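## Task

Put the cartridge marked by a broad purple stripe into the sealant gun. Seat it all the way forward in the cup of the front ring, with its nozzle sticking out through that ring. The plunger rod can only be pulled back while its small thumb plate, just behind the handle, is held pushed toward the front of the gun. The loaded gun must end up resting on the table by itself, not leaning on any other object. Then declare that you are finished.

## Robot and tools

ROBOT. There are two arms, left_arm and right_arm. Each has six joints, a two-finger parallel gripper and a wrist camera. Both bases sit on tilted plates held by one metal frame behind them; a plate and its half of the frame count as part of that arm for clearance warnings. Calibrated base poses: left_arm (-0.022, +0.197, +0.244) m, quat_wxyz (+0.995, -0.083, +0.063, +0.006); right_arm (+0.023, -0.246, +0.244) m, quat_wxyz (+0.994, +0.081, +0.065, +0.021).

FRAME. All poses are in the scene frame: origin at table-top height, halfway between the nominal bases; +x points out over the table, +z up, +y toward the left_arm side. Positions are in metres; orientations are unit quaternions written w first. A gripper's fingers point along its own +z and close along its own y. end_effector_position is the spot between the finger pads, roughly 1 cm short of the tips. Reported poses can be off by a few centimetres, more at long reach.

ROW FORMAT. Every motion row is one flat list of 16 numbers covering both arms, even when one arm is idle: left x, y, z, qw, qx, qy, qz, opening, then right x, y, z, qw, qx, qy, qz, opening. x, y, z and the quaternion are an absolute pose for that gripper, not an offset. Opening runs from -1 (shut) to +1 (fully open, 0.094 m). To keep an arm parked, resend exactly its last reported position, quaternion and wanted opening in every row; a 0 in the opening slot is a real command, not a placeholder. Resend one fixed quaternion per arm to hold orientation rather than copying drifted readings.

execute_actions(actions, cameras). actions is a list of actions; each action is a list of 1 to 15 rows, one row per 1/30 s step; a short action repeats its final row until 15 steps pass. An empty list just reports state and images. A target farther than 0.6 m from the gripper along any of its axes gets the action rejected for both arms. Each step the controller limits the command to 100 mm and 20 degrees from the measured pose, so far targets are only partly reached; the result's Hand target shows where the arm is actually heading, and the remainder must be sent again. cameras: list of names, [] for none, omitted or ["all"] for all.

move(target, speed, blend, opening_speed, blocking, cameras). target is one 16-number row or a list of up to 15 rows, each an absolute pose pair; grippers travel in straight lines and finish together, within 10 s total. speed is top path speed in m/s, 0.002 to 0.5 (default 0.25), turning up to twice that in rad/s; one value or one per target. blend, in metres, rounds corners of a list. opening_speed is scale units per second, at least 0.2; use a low value to close gently. blocking=false returns after about 0.5 s while the move continues; a new move takes over from the running one. Moves do not avoid obstacles or the other arm; faster moves overshoot and hit harder. Route around an arm's own base, not close past it. The result adds a move: line giving the ending (done, off_target, moving, held, fault) and limits (paced = command clipped, held = steps withheld). Unnamed arms finished within 10 mm and 2 degrees.

wait(seconds): 0 to 10, arms keep their last command. stop(): brakes a running move. zoom_image(camera, region): region [x0, y0, x1, y1] in pixels, at most 504 by 504, on that camera's latest image. read_manual(section): only "licences". finished_scene(scene): ends the current scene given its number; call it only once the gun is loaded and resting on the table.

CAMERAS. cam_head_left, cam_head_right, cam_high, cam_low, cam_left_wrist, cam_right_wrist, all 896x504.

RESULTS. Per arm: end_effector_position, end_effector_quat_wxyz, Hand target, Tool commands, grip_measured (opening on the -1..1 scale, can read slightly wide when empty and up to about 0.064 below a squeezed hard part's width), grip_effort_nm (gripper motor effort, negative closing; not pad force), Joint positions (final number is finger opening in metres), Joint velocities ("within noise" means at rest), and joint torques (include gravity; joints 1 to 3 wrap at ±28 N m). Resting a centimetre or more off a commanded pose is normal friction, not proof of contact. grip_measured tracks the command, so it will not reveal a touch; the gripper reaches full force about 0.05 below first-touch reading.

HEAT. Holding loads, stretched poses or pushing into unreachable targets warms motors, even while you think. MOTOR HOT appears at 75 °C; OVER-TEMPERATURE FAULT at 90 °C folds that arm away for the rest of the scene; at 100 °C it collapses.

CAUTIONS. Do not drop parts, release anything while it moves, slam, or push hard. Never let the arms or grippers strike each other; grippers and wrist cameras are not covered by the clearance check. Nothing may leave the table. Brief tugs on held parts or nudges to loose objects can occur. For this job one arm will likely need to keep the thumb plate pressed forward while the other draws the plunger rod back, then seat the cartridge nozzle-first into the front ring's cup.

Each tool is called as name(argument=value, ...), one argument or row to a line, values as JSON.

## Session

execute_actions(
  actions=[],
)

Scene clock: 0.00 s.
left_arm: end_effector_position=(+0.2194, +0.2243, +0.3561) grip_measured=+1.000 grip_effort_nm=n/a end_effector_quat_wxyz=(+0.294, -0.382, +0.852, +0.202) | right_arm: end_effector_position=(+0.4798, -0.3354, +0.1100) grip_measured=+1.000 grip_effort_nm=n/a end_effector_quat_wxyz=(+0.202, -0.638, +0.724, +0.167)
Joint positions: left_arm=[-0.677 1.308 0.854 -1.254 -0.93 -1.587 0.094] | right_arm=[-0.415 2.494 1.842 -0.859 -0.418 -1.847 0.094]
Joint velocities: within noise
Joint torques (N m): no reading
Heat: left arm: 30 °C; right arm: 35 °C.
Hand target: left_arm +0.2225, +0.2246, +0.3614; +0.303, -0.384, +0.849, +0.199 | right_arm +0.4848, -0.3343, +0.1181; +0.211, -0.639, +0.721, +0.164
Tool commands: left_gripper/opening=+1.0 right_gripper/opening=+1.0

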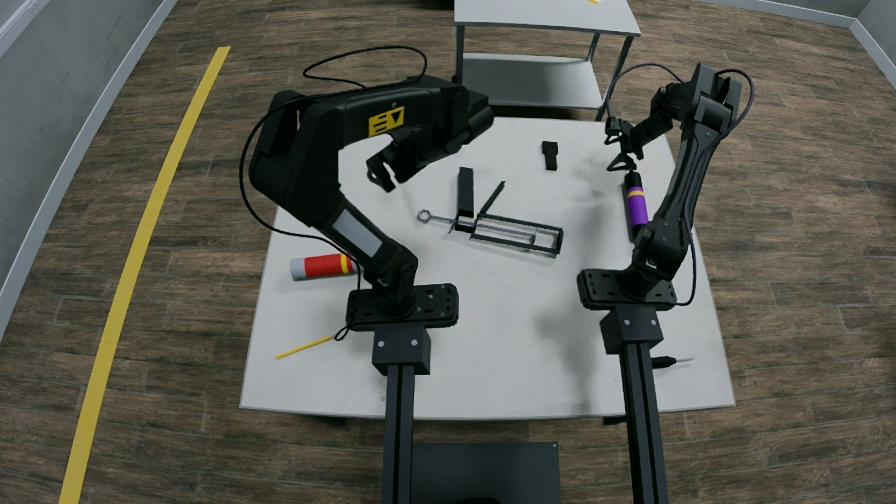

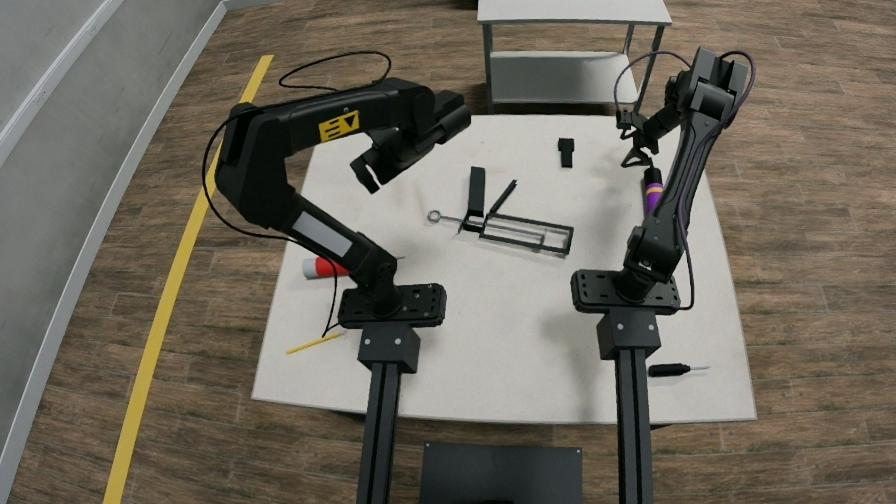

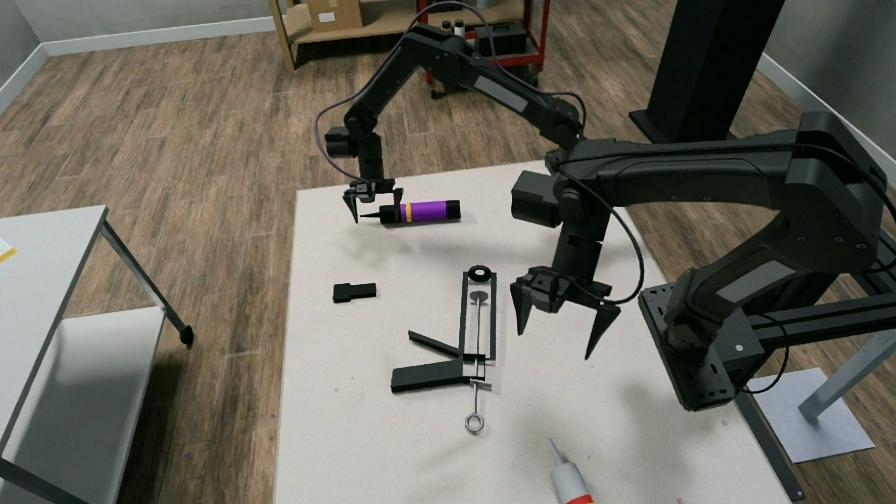

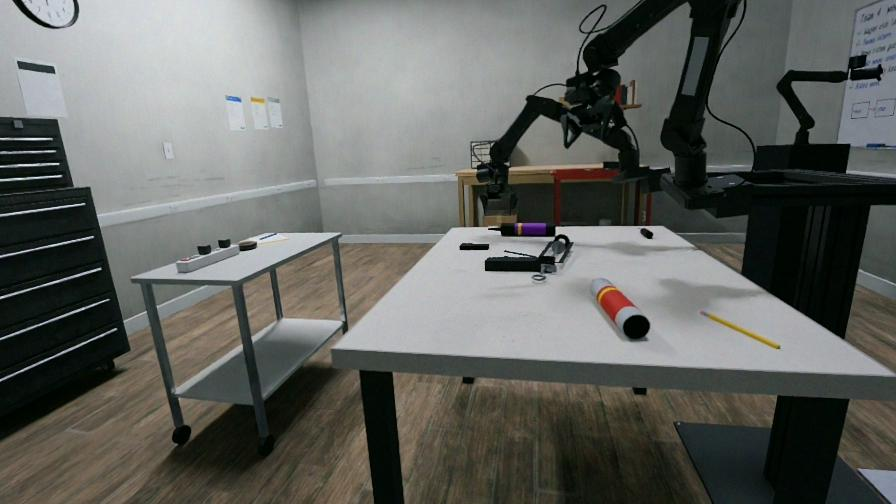

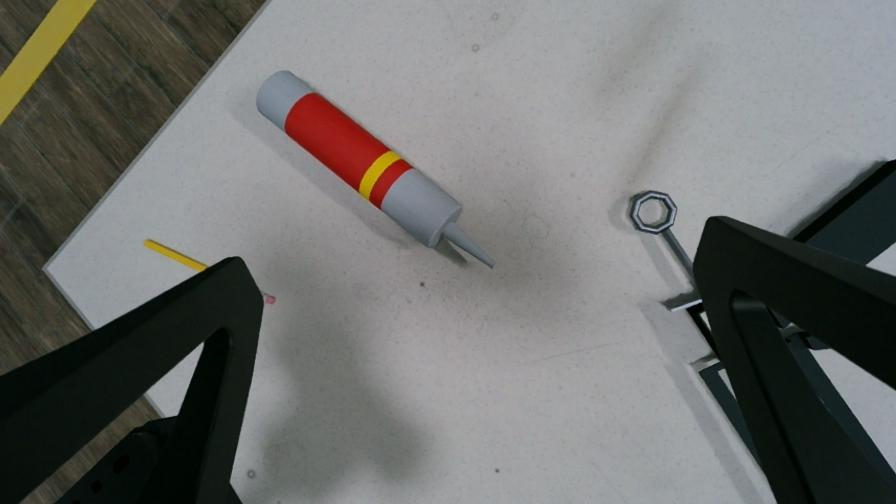

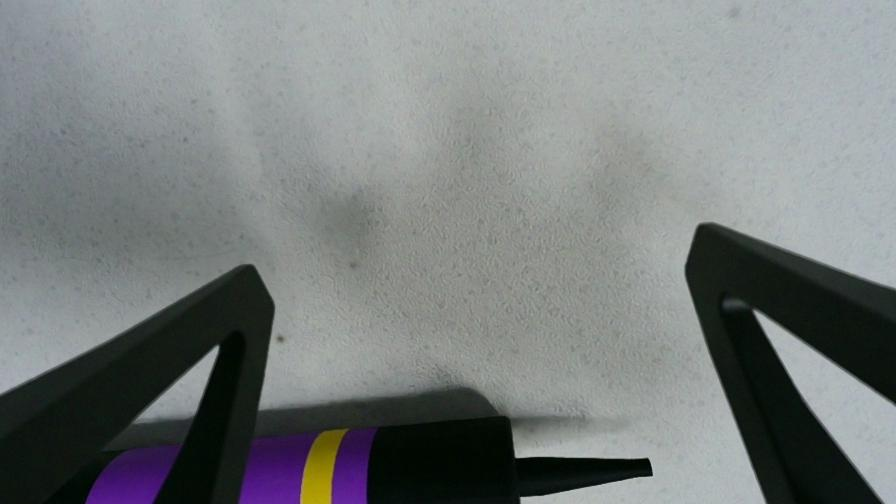

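zoom_image(
  camera="cam_high",
  region=[380, 250, 520, 440],
)

zoom_image(
  camera="cam_head_left",
  region=[400, 130, 600, 280],
)

zoom_image(
  camera="cam_low",
  region=[450, 210, 600, 290],
)

Scaled by 2.653 from the camera's 896x504 image, which has a finer 1280x720 frame.

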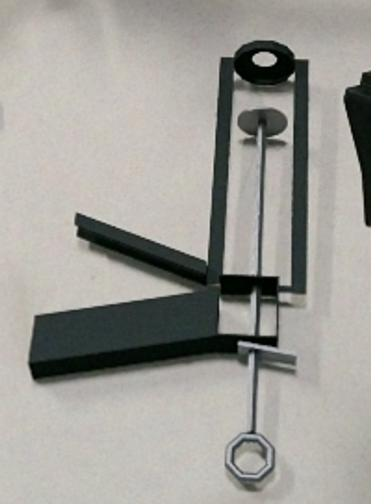

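Scaled by 2.520 from the camera's 896x504 image, which has a finer 1280x720 frame.

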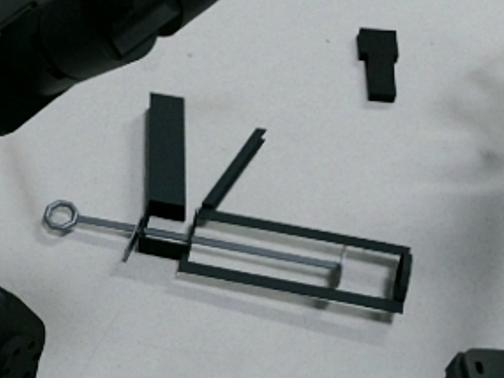

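Scaled by 3.360 from the camera's 896x504 image, which has a finer 1280x720 frame.

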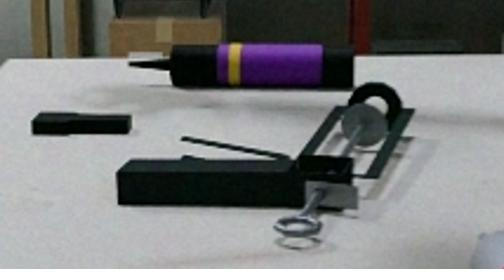

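move(
  target=[0.45, 0.05, 0.28, 0, 0, 1, 0, 1, 0.4848, -0.3343, 0.22, 0.211, -0.639, 0.721, 0.164, 1],
)

Scene clock: 25.20 s.
left_arm: end_effector_position=(+0.4494, +0.0506, +0.2870) grip_measured=+1.000 grip_effort_nm=0.007 end_effector_quat_wxyz=(+0.010, -0.005, +1.000, -0.001) | right_arm: end_effector_position=(+0.4752, -0.3370, +0.1950) grip_measured=+1.000 grip_effort_nm=0.022 end_effector_quat_wxyz=(+0.197, -0.634, +0.726, +0.178)
Joint positions: left_arm=[-0.413 2.434 2.318 -1.384 -0.207 -0.404 0.094] | right_arm=[-0.403 2.324 1.881 -1.084 -0.418 -1.828 0.094]
Joint velocities: within noise
Joint torques (N m): left_arm=[-2.52 -9.09 9.09 0.14 0.02 0.16] | right_arm=[2.69 -16.4 7.64 -0.27 -0.33 0.07]
Heat: left arm: 31 °C; right arm: 44 °C.
Hand target: left_arm +0.4498, +0.0500, +0.2800; +0.001, +0.000, +1.000, +0.000 | right_arm +0.4843, -0.3341, +0.2196; +0.211, -0.639, +0.721, +0.164
Off the commanded pose: left_arm 0.007 m, 1 deg | right_arm 0.027 m, 2 deg.
move: off_target (right_arm)

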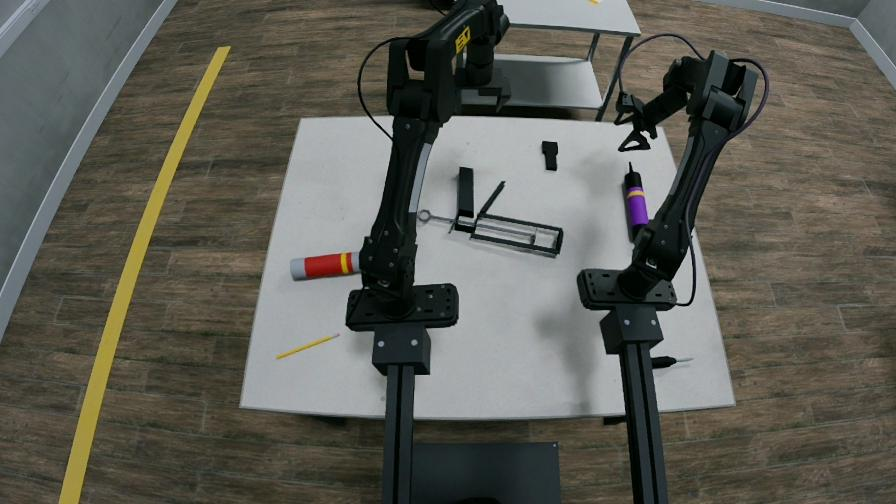

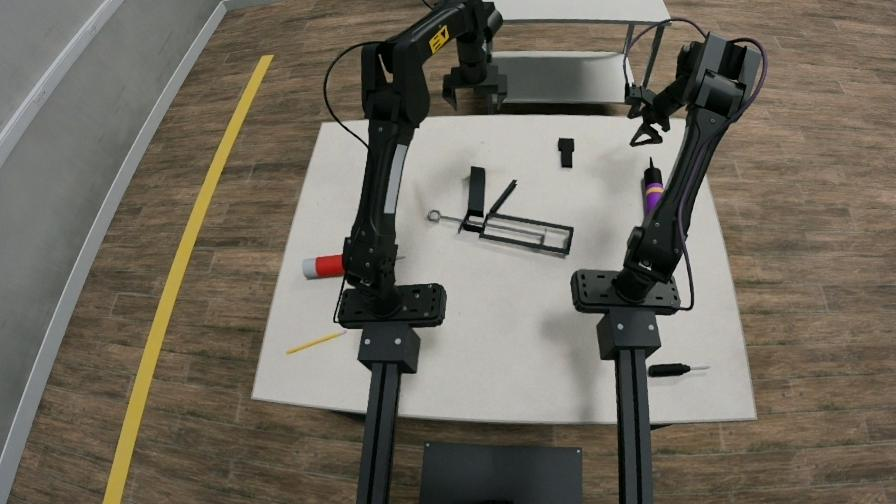

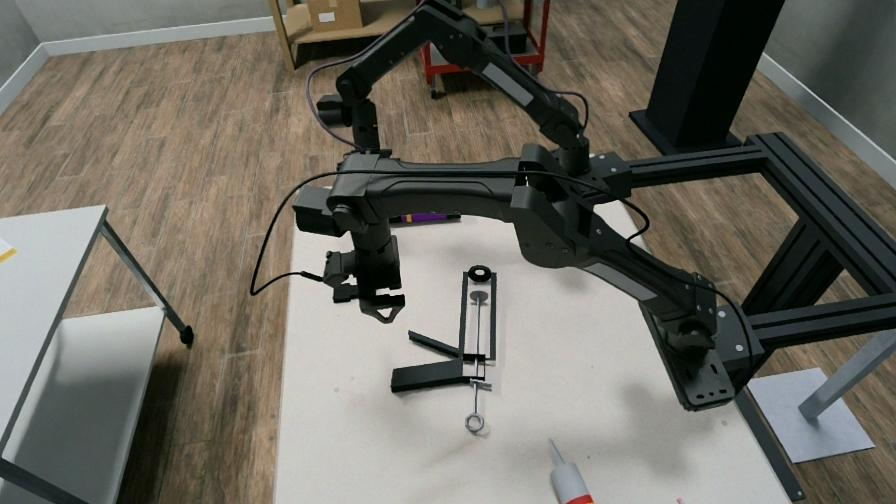

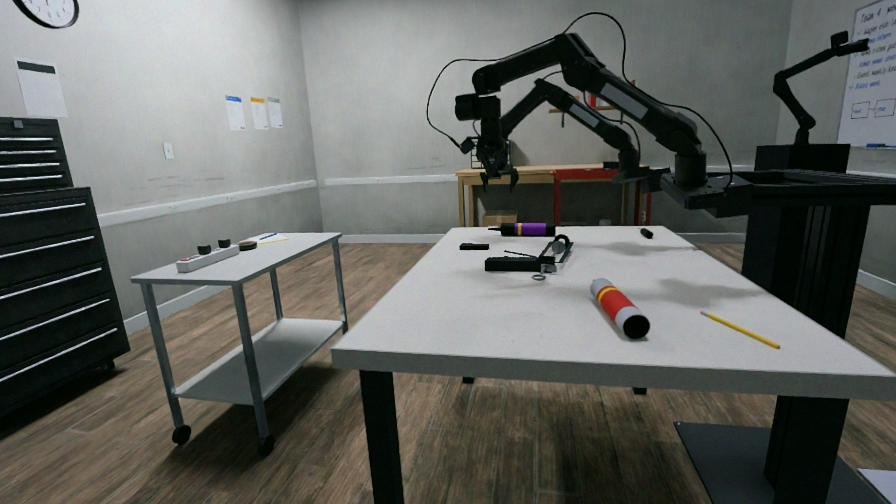

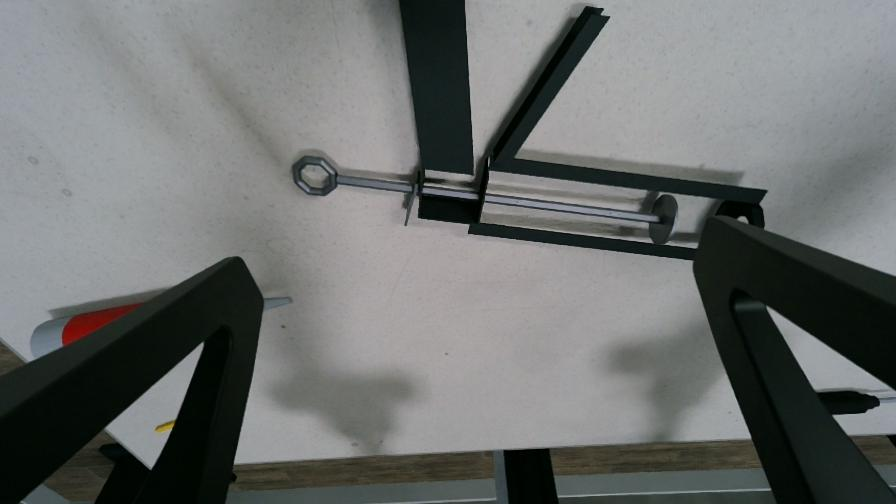

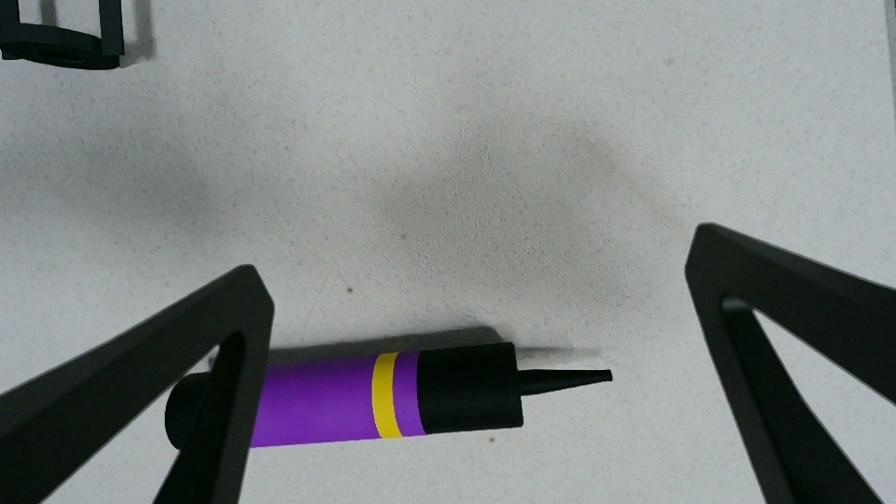

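zoom_image(
  camera="cam_left_wrist",
  region=[280, 120, 540, 270],
)

zoom_image(
  camera="cam_left_wrist",
  region=[540, 120, 800, 270],
)

Scaled by 1.938 from the camera's 896x504 image, which has a finer 1280x720 frame.

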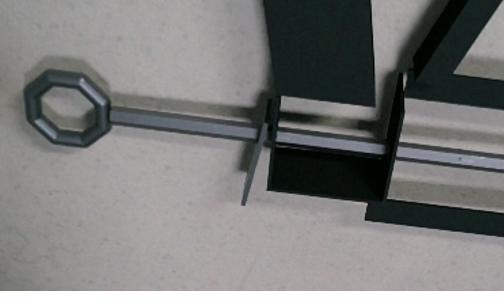

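Scaled by 1.938 from the camera's 896x504 image, which has a finer 1280x720 frame.

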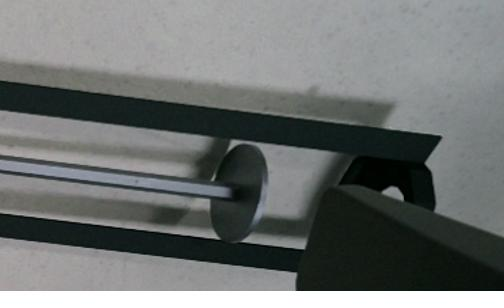

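move(
  target=[0.43, 0.09, 0.15, 0, 0, 1, 0, 1, 0.40, -0.17, 0.15, 0, 0, 1, 0, 1],
)

Scene clock: 63.90 s.
left_arm: end_effector_position=(+0.4265, +0.0897, +0.1488) grip_measured=+1.000 grip_effort_nm=0.002 end_effector_quat_wxyz=(-0.007, -0.002, +1.000, +0.005) | right_arm: end_effector_position=(+0.3988, -0.1729, +0.1510) grip_measured=+1.000 grip_effort_nm=0.017 end_effector_quat_wxyz=(+0.003, +0.003, +1.000, +0.007)
Joint positions: left_arm=[-0.293 2.434 1.786 -0.865 -0.201 -0.282 0.094] | right_arm=[0.192 2.133 1.259 -0.592 0.174 0.231 0.094]
Joint velocities: within noise
Joint torques (N m): left_arm=[-2.28 -11.38 5.15 0.35 0.05 0.18] | right_arm=[3.14 -8.58 6.84 0.07 0.16 0.11]
Heat: left arm: 36 °C; right arm: 45 °C.
Hand target: left_arm +0.4299, +0.0901, +0.1500; +0.000, +0.000, +1.000, +0.000 | right_arm +0.4000, -0.1700, +0.1501; +0.001, +0.000, +1.000, +0.000
Off the commanded pose: left_arm 0.004 m, 1 deg | right_arm 0.003 m, 1 deg.
move: done

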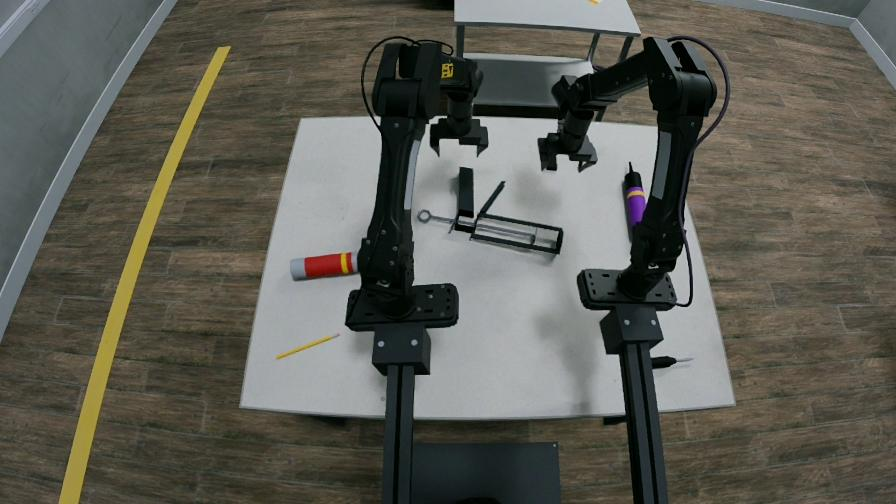

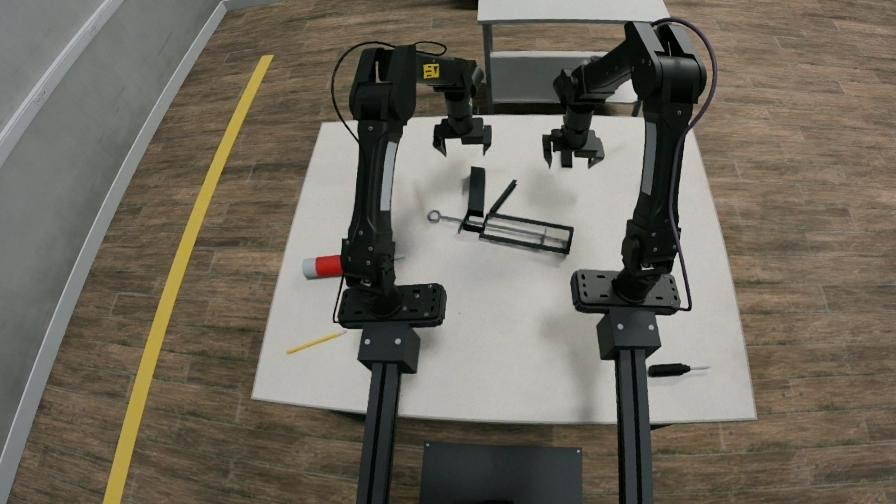

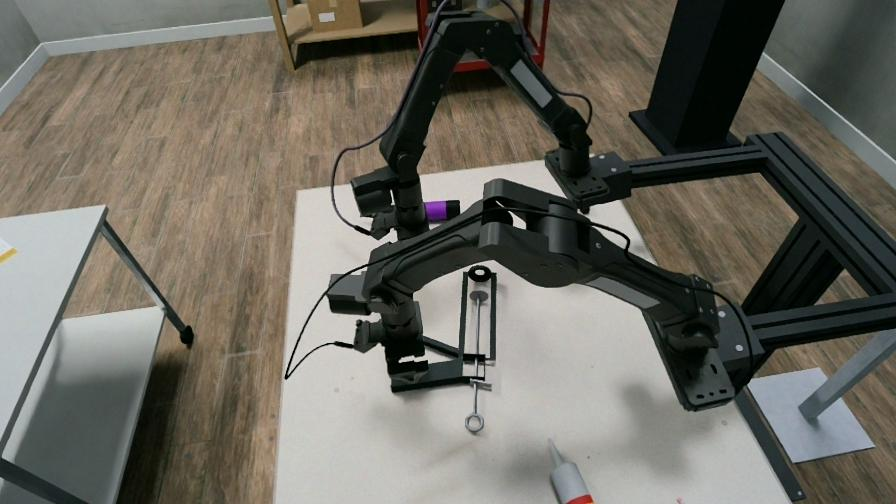

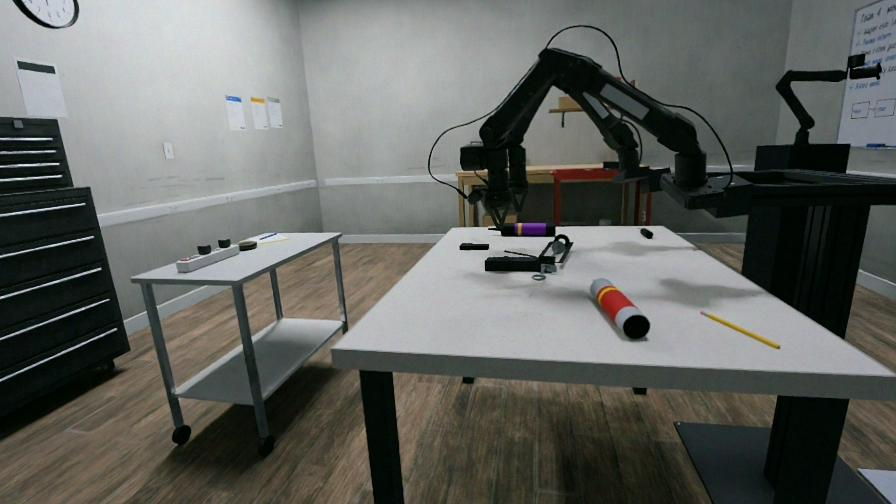

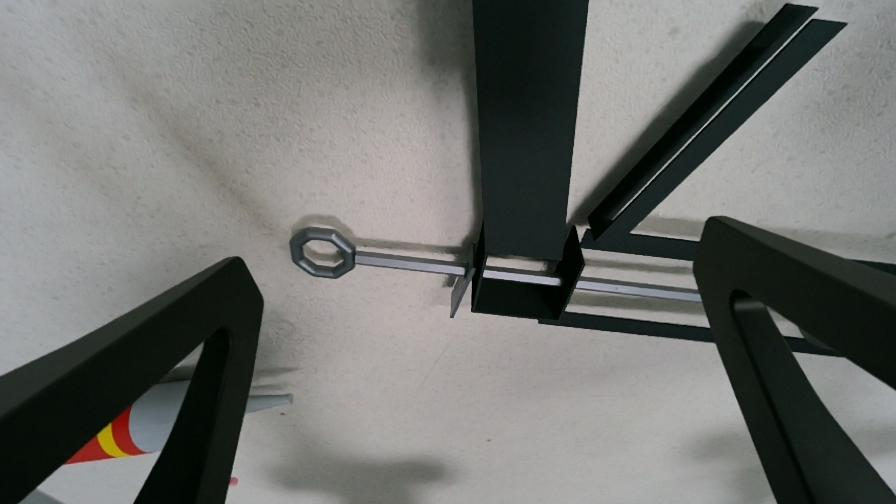

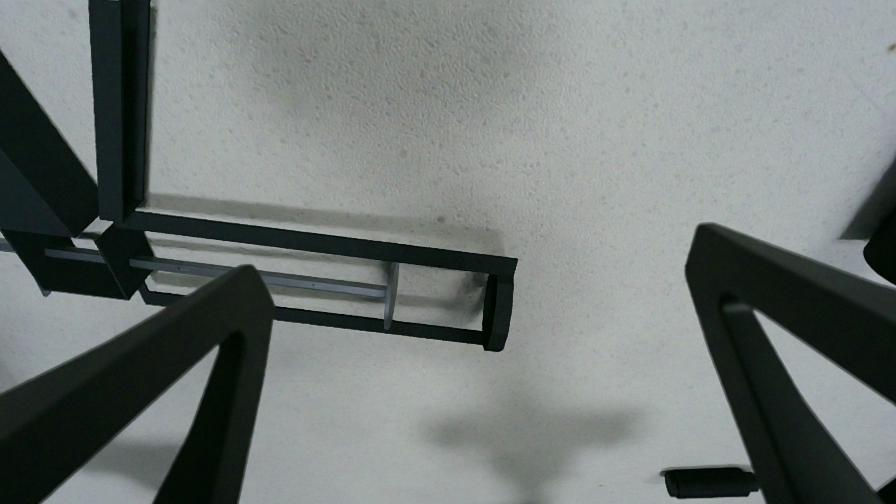

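zoom_image(
  camera="cam_left_wrist",
  region=[400, 190, 640, 350],
)

zoom_image(
  camera="cam_right_wrist",
  region=[0, 180, 280, 340],
)

zoom_image(
  camera="cam_right_wrist",
  region=[360, 220, 560, 370],
)

zoom_image(
  camera="cam_low",
  region=[480, 225, 590, 290],
)

Scaled by 2.100 from the camera's 896x504 image, which has a finer 1280x720 frame.

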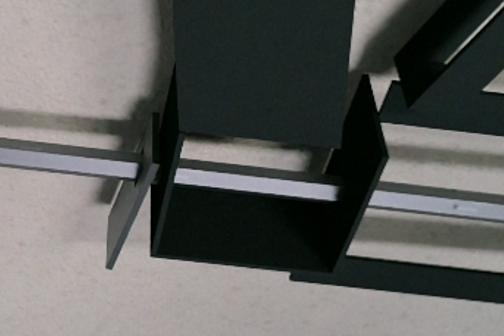

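Scaled by 1.800 from the camera's 896x504 image, which has a finer 1280x720 frame.

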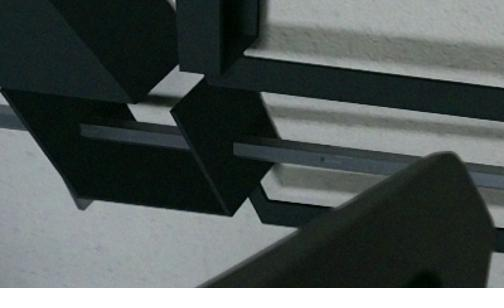

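Scaled by 2.520 from the camera's 896x504 image, which has a finer 1280x720 frame.

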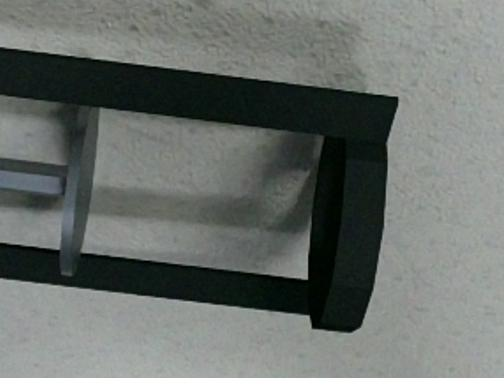

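Scaled by 4.582 from the camera's 896x504 image, which has a finer 1280x720 frame.

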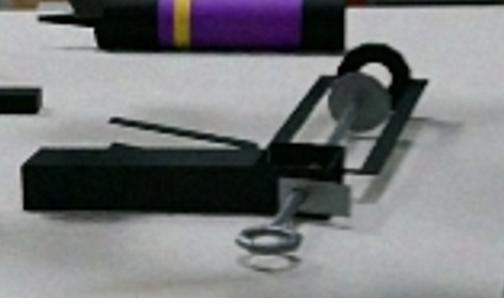

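move(
  target=[0.4299, 0.0901, 0.15, 0, 0, 1, 0, 1, 0.38, -0.15, 0.075, 0, 0.259, 0.966, 0, 1],
  cameras=["cam_right_wrist","cam_high"],
)

Scene clock: 86.60 s.
left_arm: end_effector_position=(+0.4269, +0.0896, +0.1488) grip_measured=+1.000 grip_effort_nm=0.007 end_effector_quat_wxyz=(-0.007, -0.002, +1.000, +0.005) | right_arm: end_effector_position=(+0.3824, -0.1544, +0.0790) grip_measured=+1.000 grip_effort_nm=0.017 end_effector_quat_wxyz=(-0.004, +0.264, +0.964, +0.006)
Joint positions: left_arm=[-0.293 2.434 1.786 -0.863 -0.2 -0.281 0.094] | right_arm=[0.213 2.325 1.21 -0.366 0.174 0.781 0.094]
Joint velocities: within noise
Joint torques (N m): left_arm=[-2.4 -11.55 5.05 0.35 0.04 0.14] | right_arm=[3.74 -9.22 3.54 0.36 0.15 0.08]
Heat: left arm: 39 °C; right arm: 40 °C.
Hand target: left_arm +0.4299, +0.0901, +0.1500; +0.000, +0.000, +1.000, +0.000 | right_arm +0.3800, -0.1501, +0.0751; +0.000, +0.259, +0.966, +0.000
Off the commanded pose: left_arm 0.003 m, 1 deg | right_arm 0.006 m, 1 deg.
move: done
Images, in order (width x height): cam_high 896x504, cam_right_wrist 896x504.

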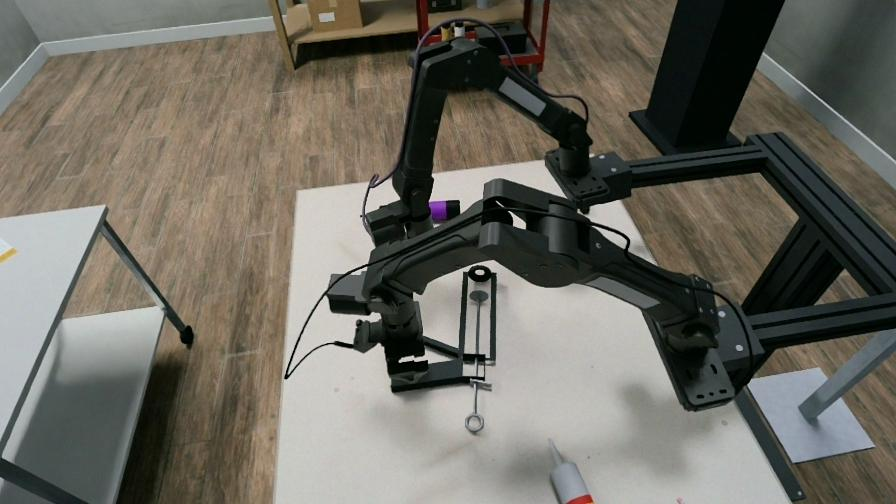

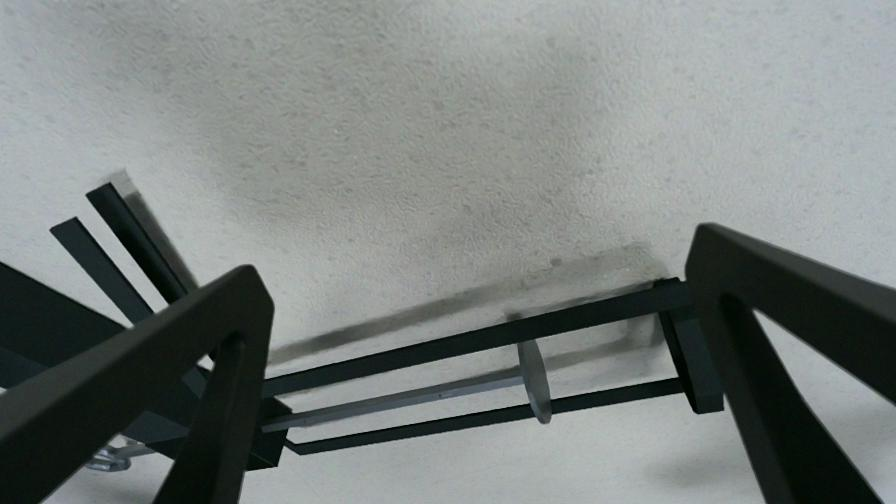

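move(
  target=[0.4299, 0.0901, 0.15, 0, 0, 1, 0, 1, 0.36, -0.13, 0.075, -0.2588, 0, 0.9659, 0, 1],
  cameras=["cam_right_wrist","cam_high"],
)

Scene clock: 91.43 s.
left_arm: end_effector_position=(+0.4269, +0.0895, +0.1488) grip_measured=+1.000 grip_effort_nm=0.002 end_effector_quat_wxyz=(-0.006, -0.002, +1.000, +0.005) | right_arm: end_effector_position=(+0.3642, -0.1355, +0.0768) grip_measured=+1.000 grip_effort_nm=0.017 end_effector_quat_wxyz=(-0.248, +0.007, +0.969, -0.003)
Joint positions: left_arm=[-0.293 2.434 1.786 -0.863 -0.2 -0.281 0.094] | right_arm=[0.213 2.691 1.864 -1.139 0.05 0.321 0.094]
Joint velocities: within noise
Joint torques (N m): left_arm=[-2.32 -11.43 4.93 0.33 0.04 0.16] | right_arm=[3.51 -10.71 5.86 -0.99 -0.15 -0.05]
Heat: left arm: 39 °C; right arm: 41 °C.
Hand target: left_arm +0.4298, +0.0901, +0.1500; +0.000, +0.000, +1.000, +0.000 | right_arm +0.3601, -0.1301, +0.0751; -0.258, +0.000, +0.966, +0.000
Off the commanded pose: left_arm 0.003 m, 1 deg | right_arm 0.007 m, 2 deg.
move: done
Images, in order (width x height): cam_high 896x504, cam_right_wrist 896x504.

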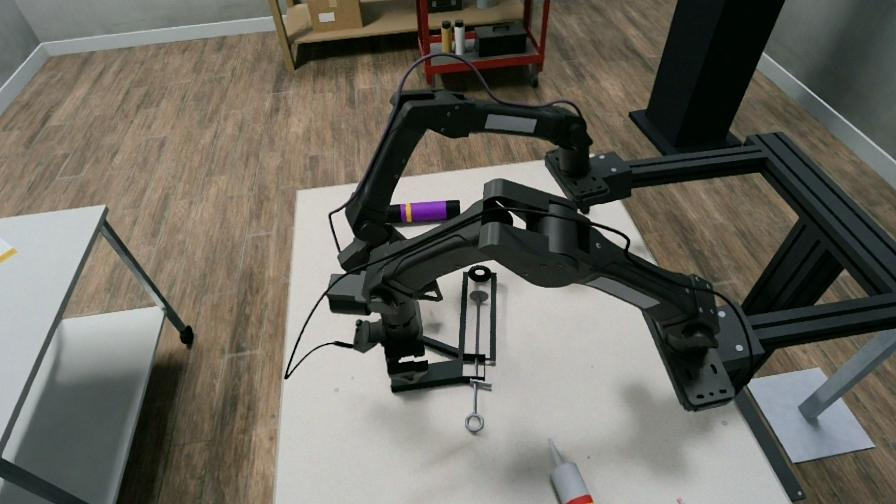

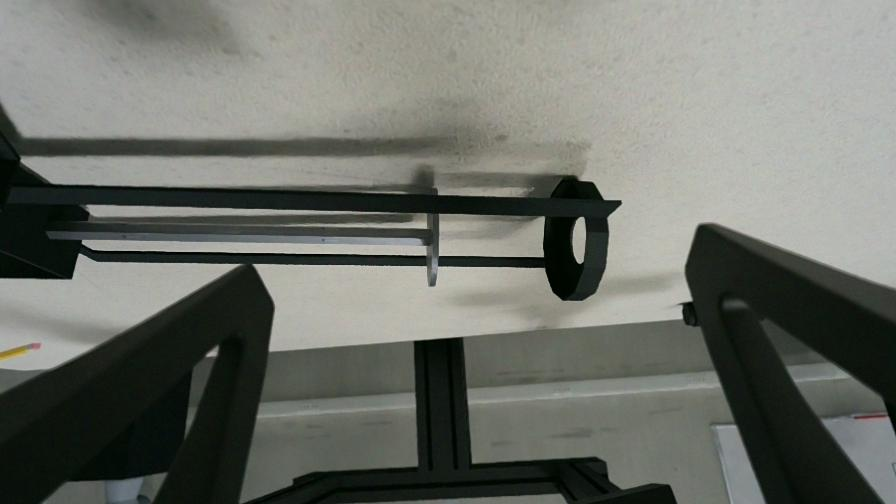

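move(
  target=[0.36, 0.24, 0.085, 0.183, 0.683, -0.683, 0.183, 1, 0.40, -0.20, 0.15, 0, 0, 1, 0, 1],
  cameras=["cam_left_wrist","cam_right_wrist","cam_high"],
)

Scene clock: 123.37 s.
left_arm: end_effector_position=(+0.3427, +0.2337, +0.0656) grip_measured=+1.000 grip_effort_nm=-0.002 end_effector_quat_wxyz=(+0.209, +0.680, -0.683, +0.164) | right_arm: end_effector_position=(+0.3902, -0.1949, +0.1400) grip_measured=+1.000 grip_effort_nm=0.017 end_effector_quat_wxyz=(-0.023, -0.004, +1.000, +0.002)
Joint positions: left_arm=[0.311 2.434 1.418 -0.627 0.365 -1.202 0.094] | right_arm=[0.133 2.152 1.254 -0.612 0.168 0.165 0.094]
Joint velocities: within noise
Joint torques (N m): left_arm=[-1.44 -14.45 2.88 -0.03 0.33 -0.13] | right_arm=[1.43 -13.12 4.11 0.29 0.11 -0.01]
Heat: left arm: 41 °C; right arm: 47 °C.
Hand target: left_arm +0.3595, +0.2398, +0.0847; +0.184, +0.683, -0.683, +0.183 | right_arm +0.3998, -0.2001, +0.1500; +0.000, +0.000, +1.000, +0.000
Off the commanded pose: left_arm 0.027 m, 4 deg | right_arm 0.015 m, 3 deg.
move: off_target (left_arm, right_arm)
Images, in order (width x height): cam_high 896x504, cam_left_wrist 896x504, cam_right_wrist 896x504.

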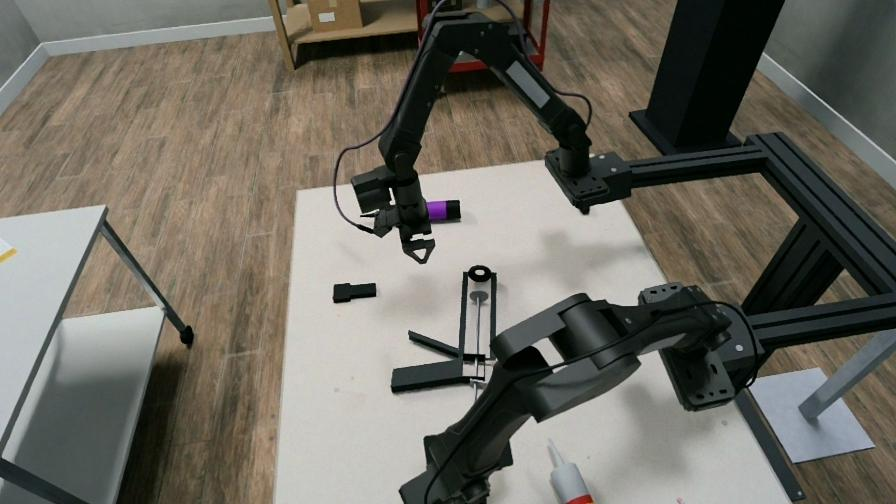

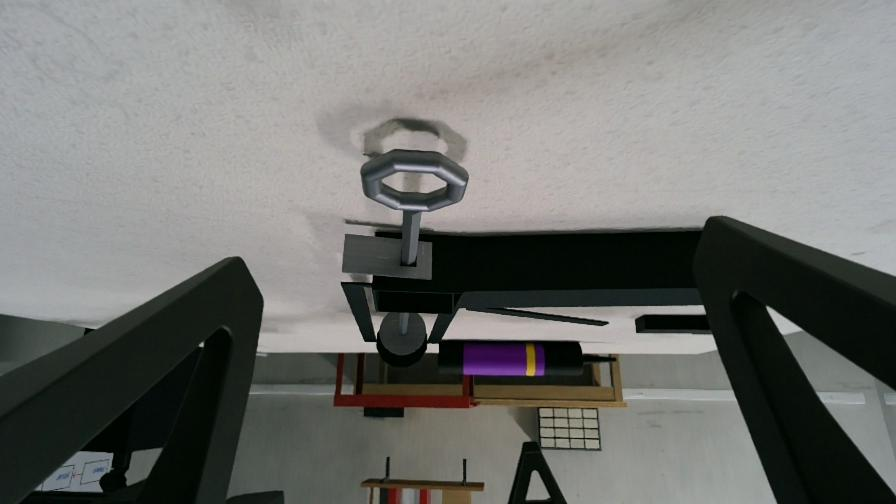

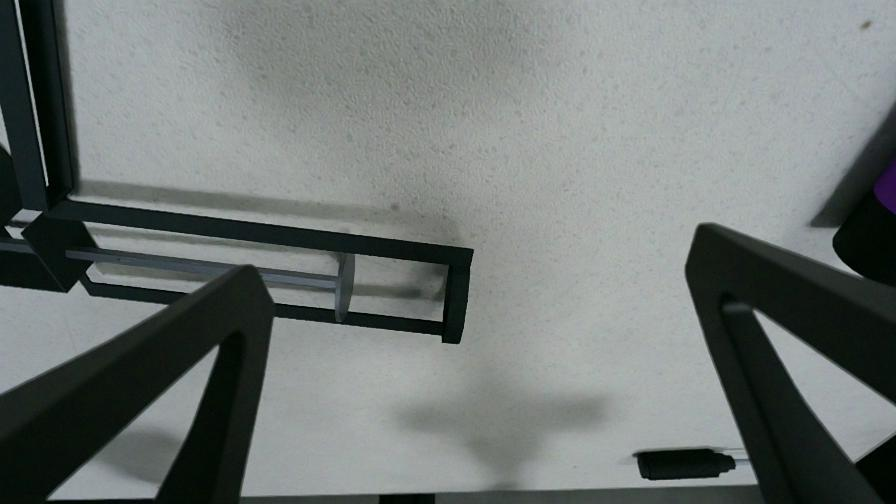

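zoom_image(
  camera="cam_left_wrist",
  region=[310, 100, 650, 400],
)

Scaled by 1.482 from the camera's 896x504 image, which has a finer 1280x720 frame.

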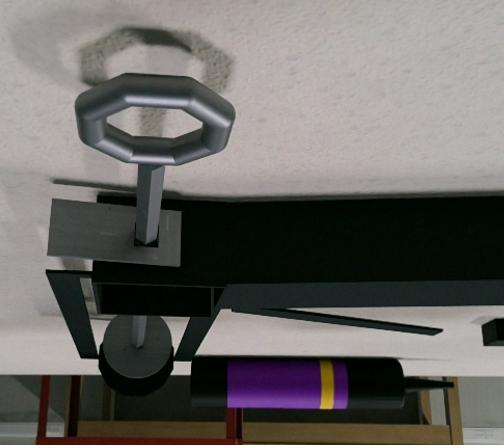

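move(
  target=[0.36, 0.25, 0.085, 0.183, 0.683, -0.683, 0.183, 1, 0.30, 0.06, 0.12, 0, 0.1037, 0.9946, 0, 1],
  cameras=["cam_left_wrist","cam_right_wrist","cam_high"],
)

Scene clock: 152.27 s.
left_arm: end_effector_position=(+0.3419, +0.2399, +0.0646) grip_measured=+1.000 grip_effort_nm=-0.007 end_effector_quat_wxyz=(+0.208, +0.685, -0.679, +0.165) | right_arm: end_effector_position=(+0.2983, +0.0619, +0.1233) grip_measured=+1.000 grip_effort_nm=0.022 end_effector_quat_wxyz=(-0.002, +0.102, +0.995, +0.011)
Joint positions: left_arm=[0.327 2.434 1.418 -0.625 0.366 -1.199 0.094] | right_arm=[0.815 2.463 1.49 -0.614 0.19 1.061 0.094]
Joint velocities: within noise
Joint torques (N m): left_arm=[-0.98 -13.86 4.71 -0.27 0.26 0.1] | right_arm=[2.58 -9.88 6.84 0.11 0.16 0.07]
Heat: left arm: 46 °C; right arm: 51 °C.
Hand target: left_arm +0.3594, +0.2497, +0.0846; +0.183, +0.683, -0.683, +0.183 | right_arm +0.2999, +0.0599, +0.1200; +0.000, +0.104, +0.995, +0.000
Off the commanded pose: left_arm 0.029 m, 4 deg | right_arm 0.004 m, 1 deg.
move: off_target (left_arm)
Images, in order (width x height): cam_high 896x504, cam_left_wrist 896x504, cam_right_wrist 896x504.

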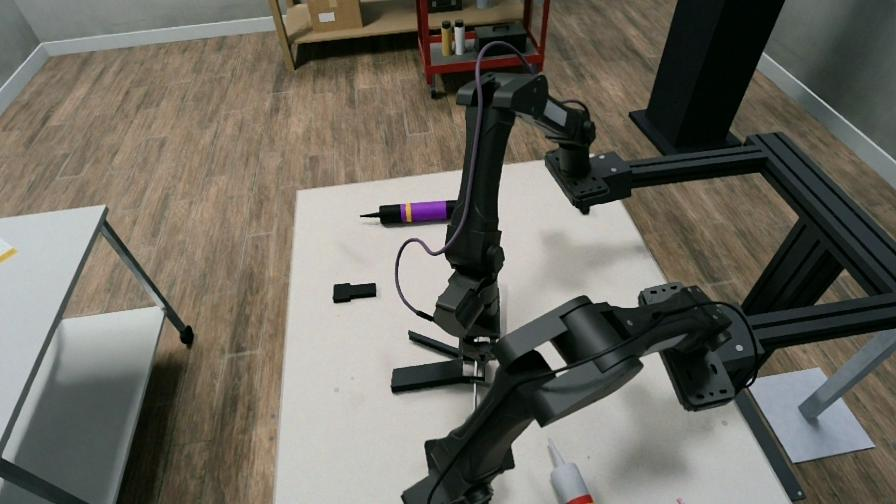

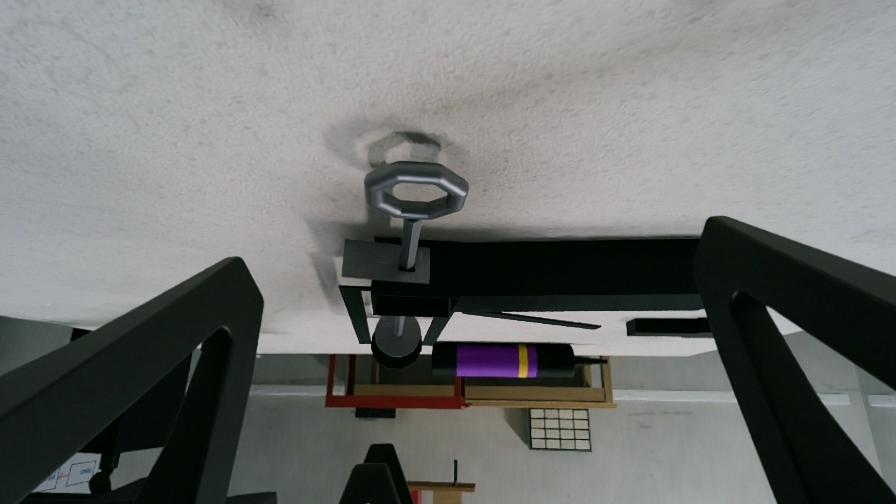

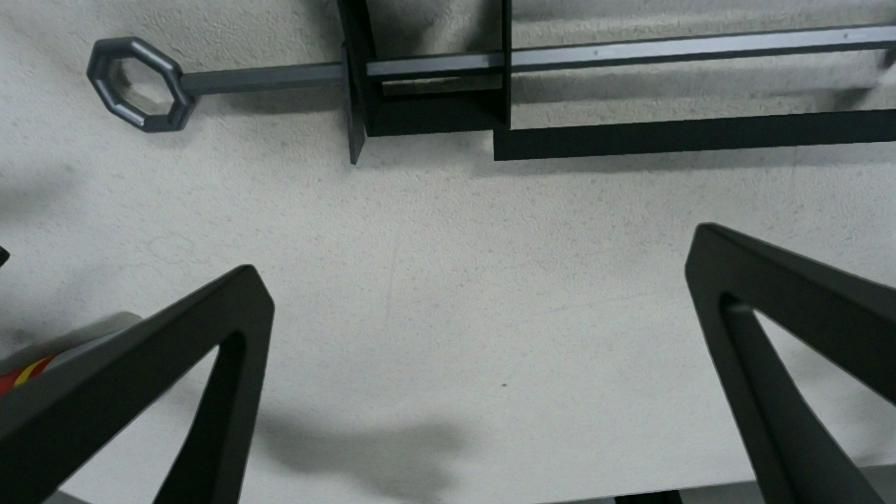

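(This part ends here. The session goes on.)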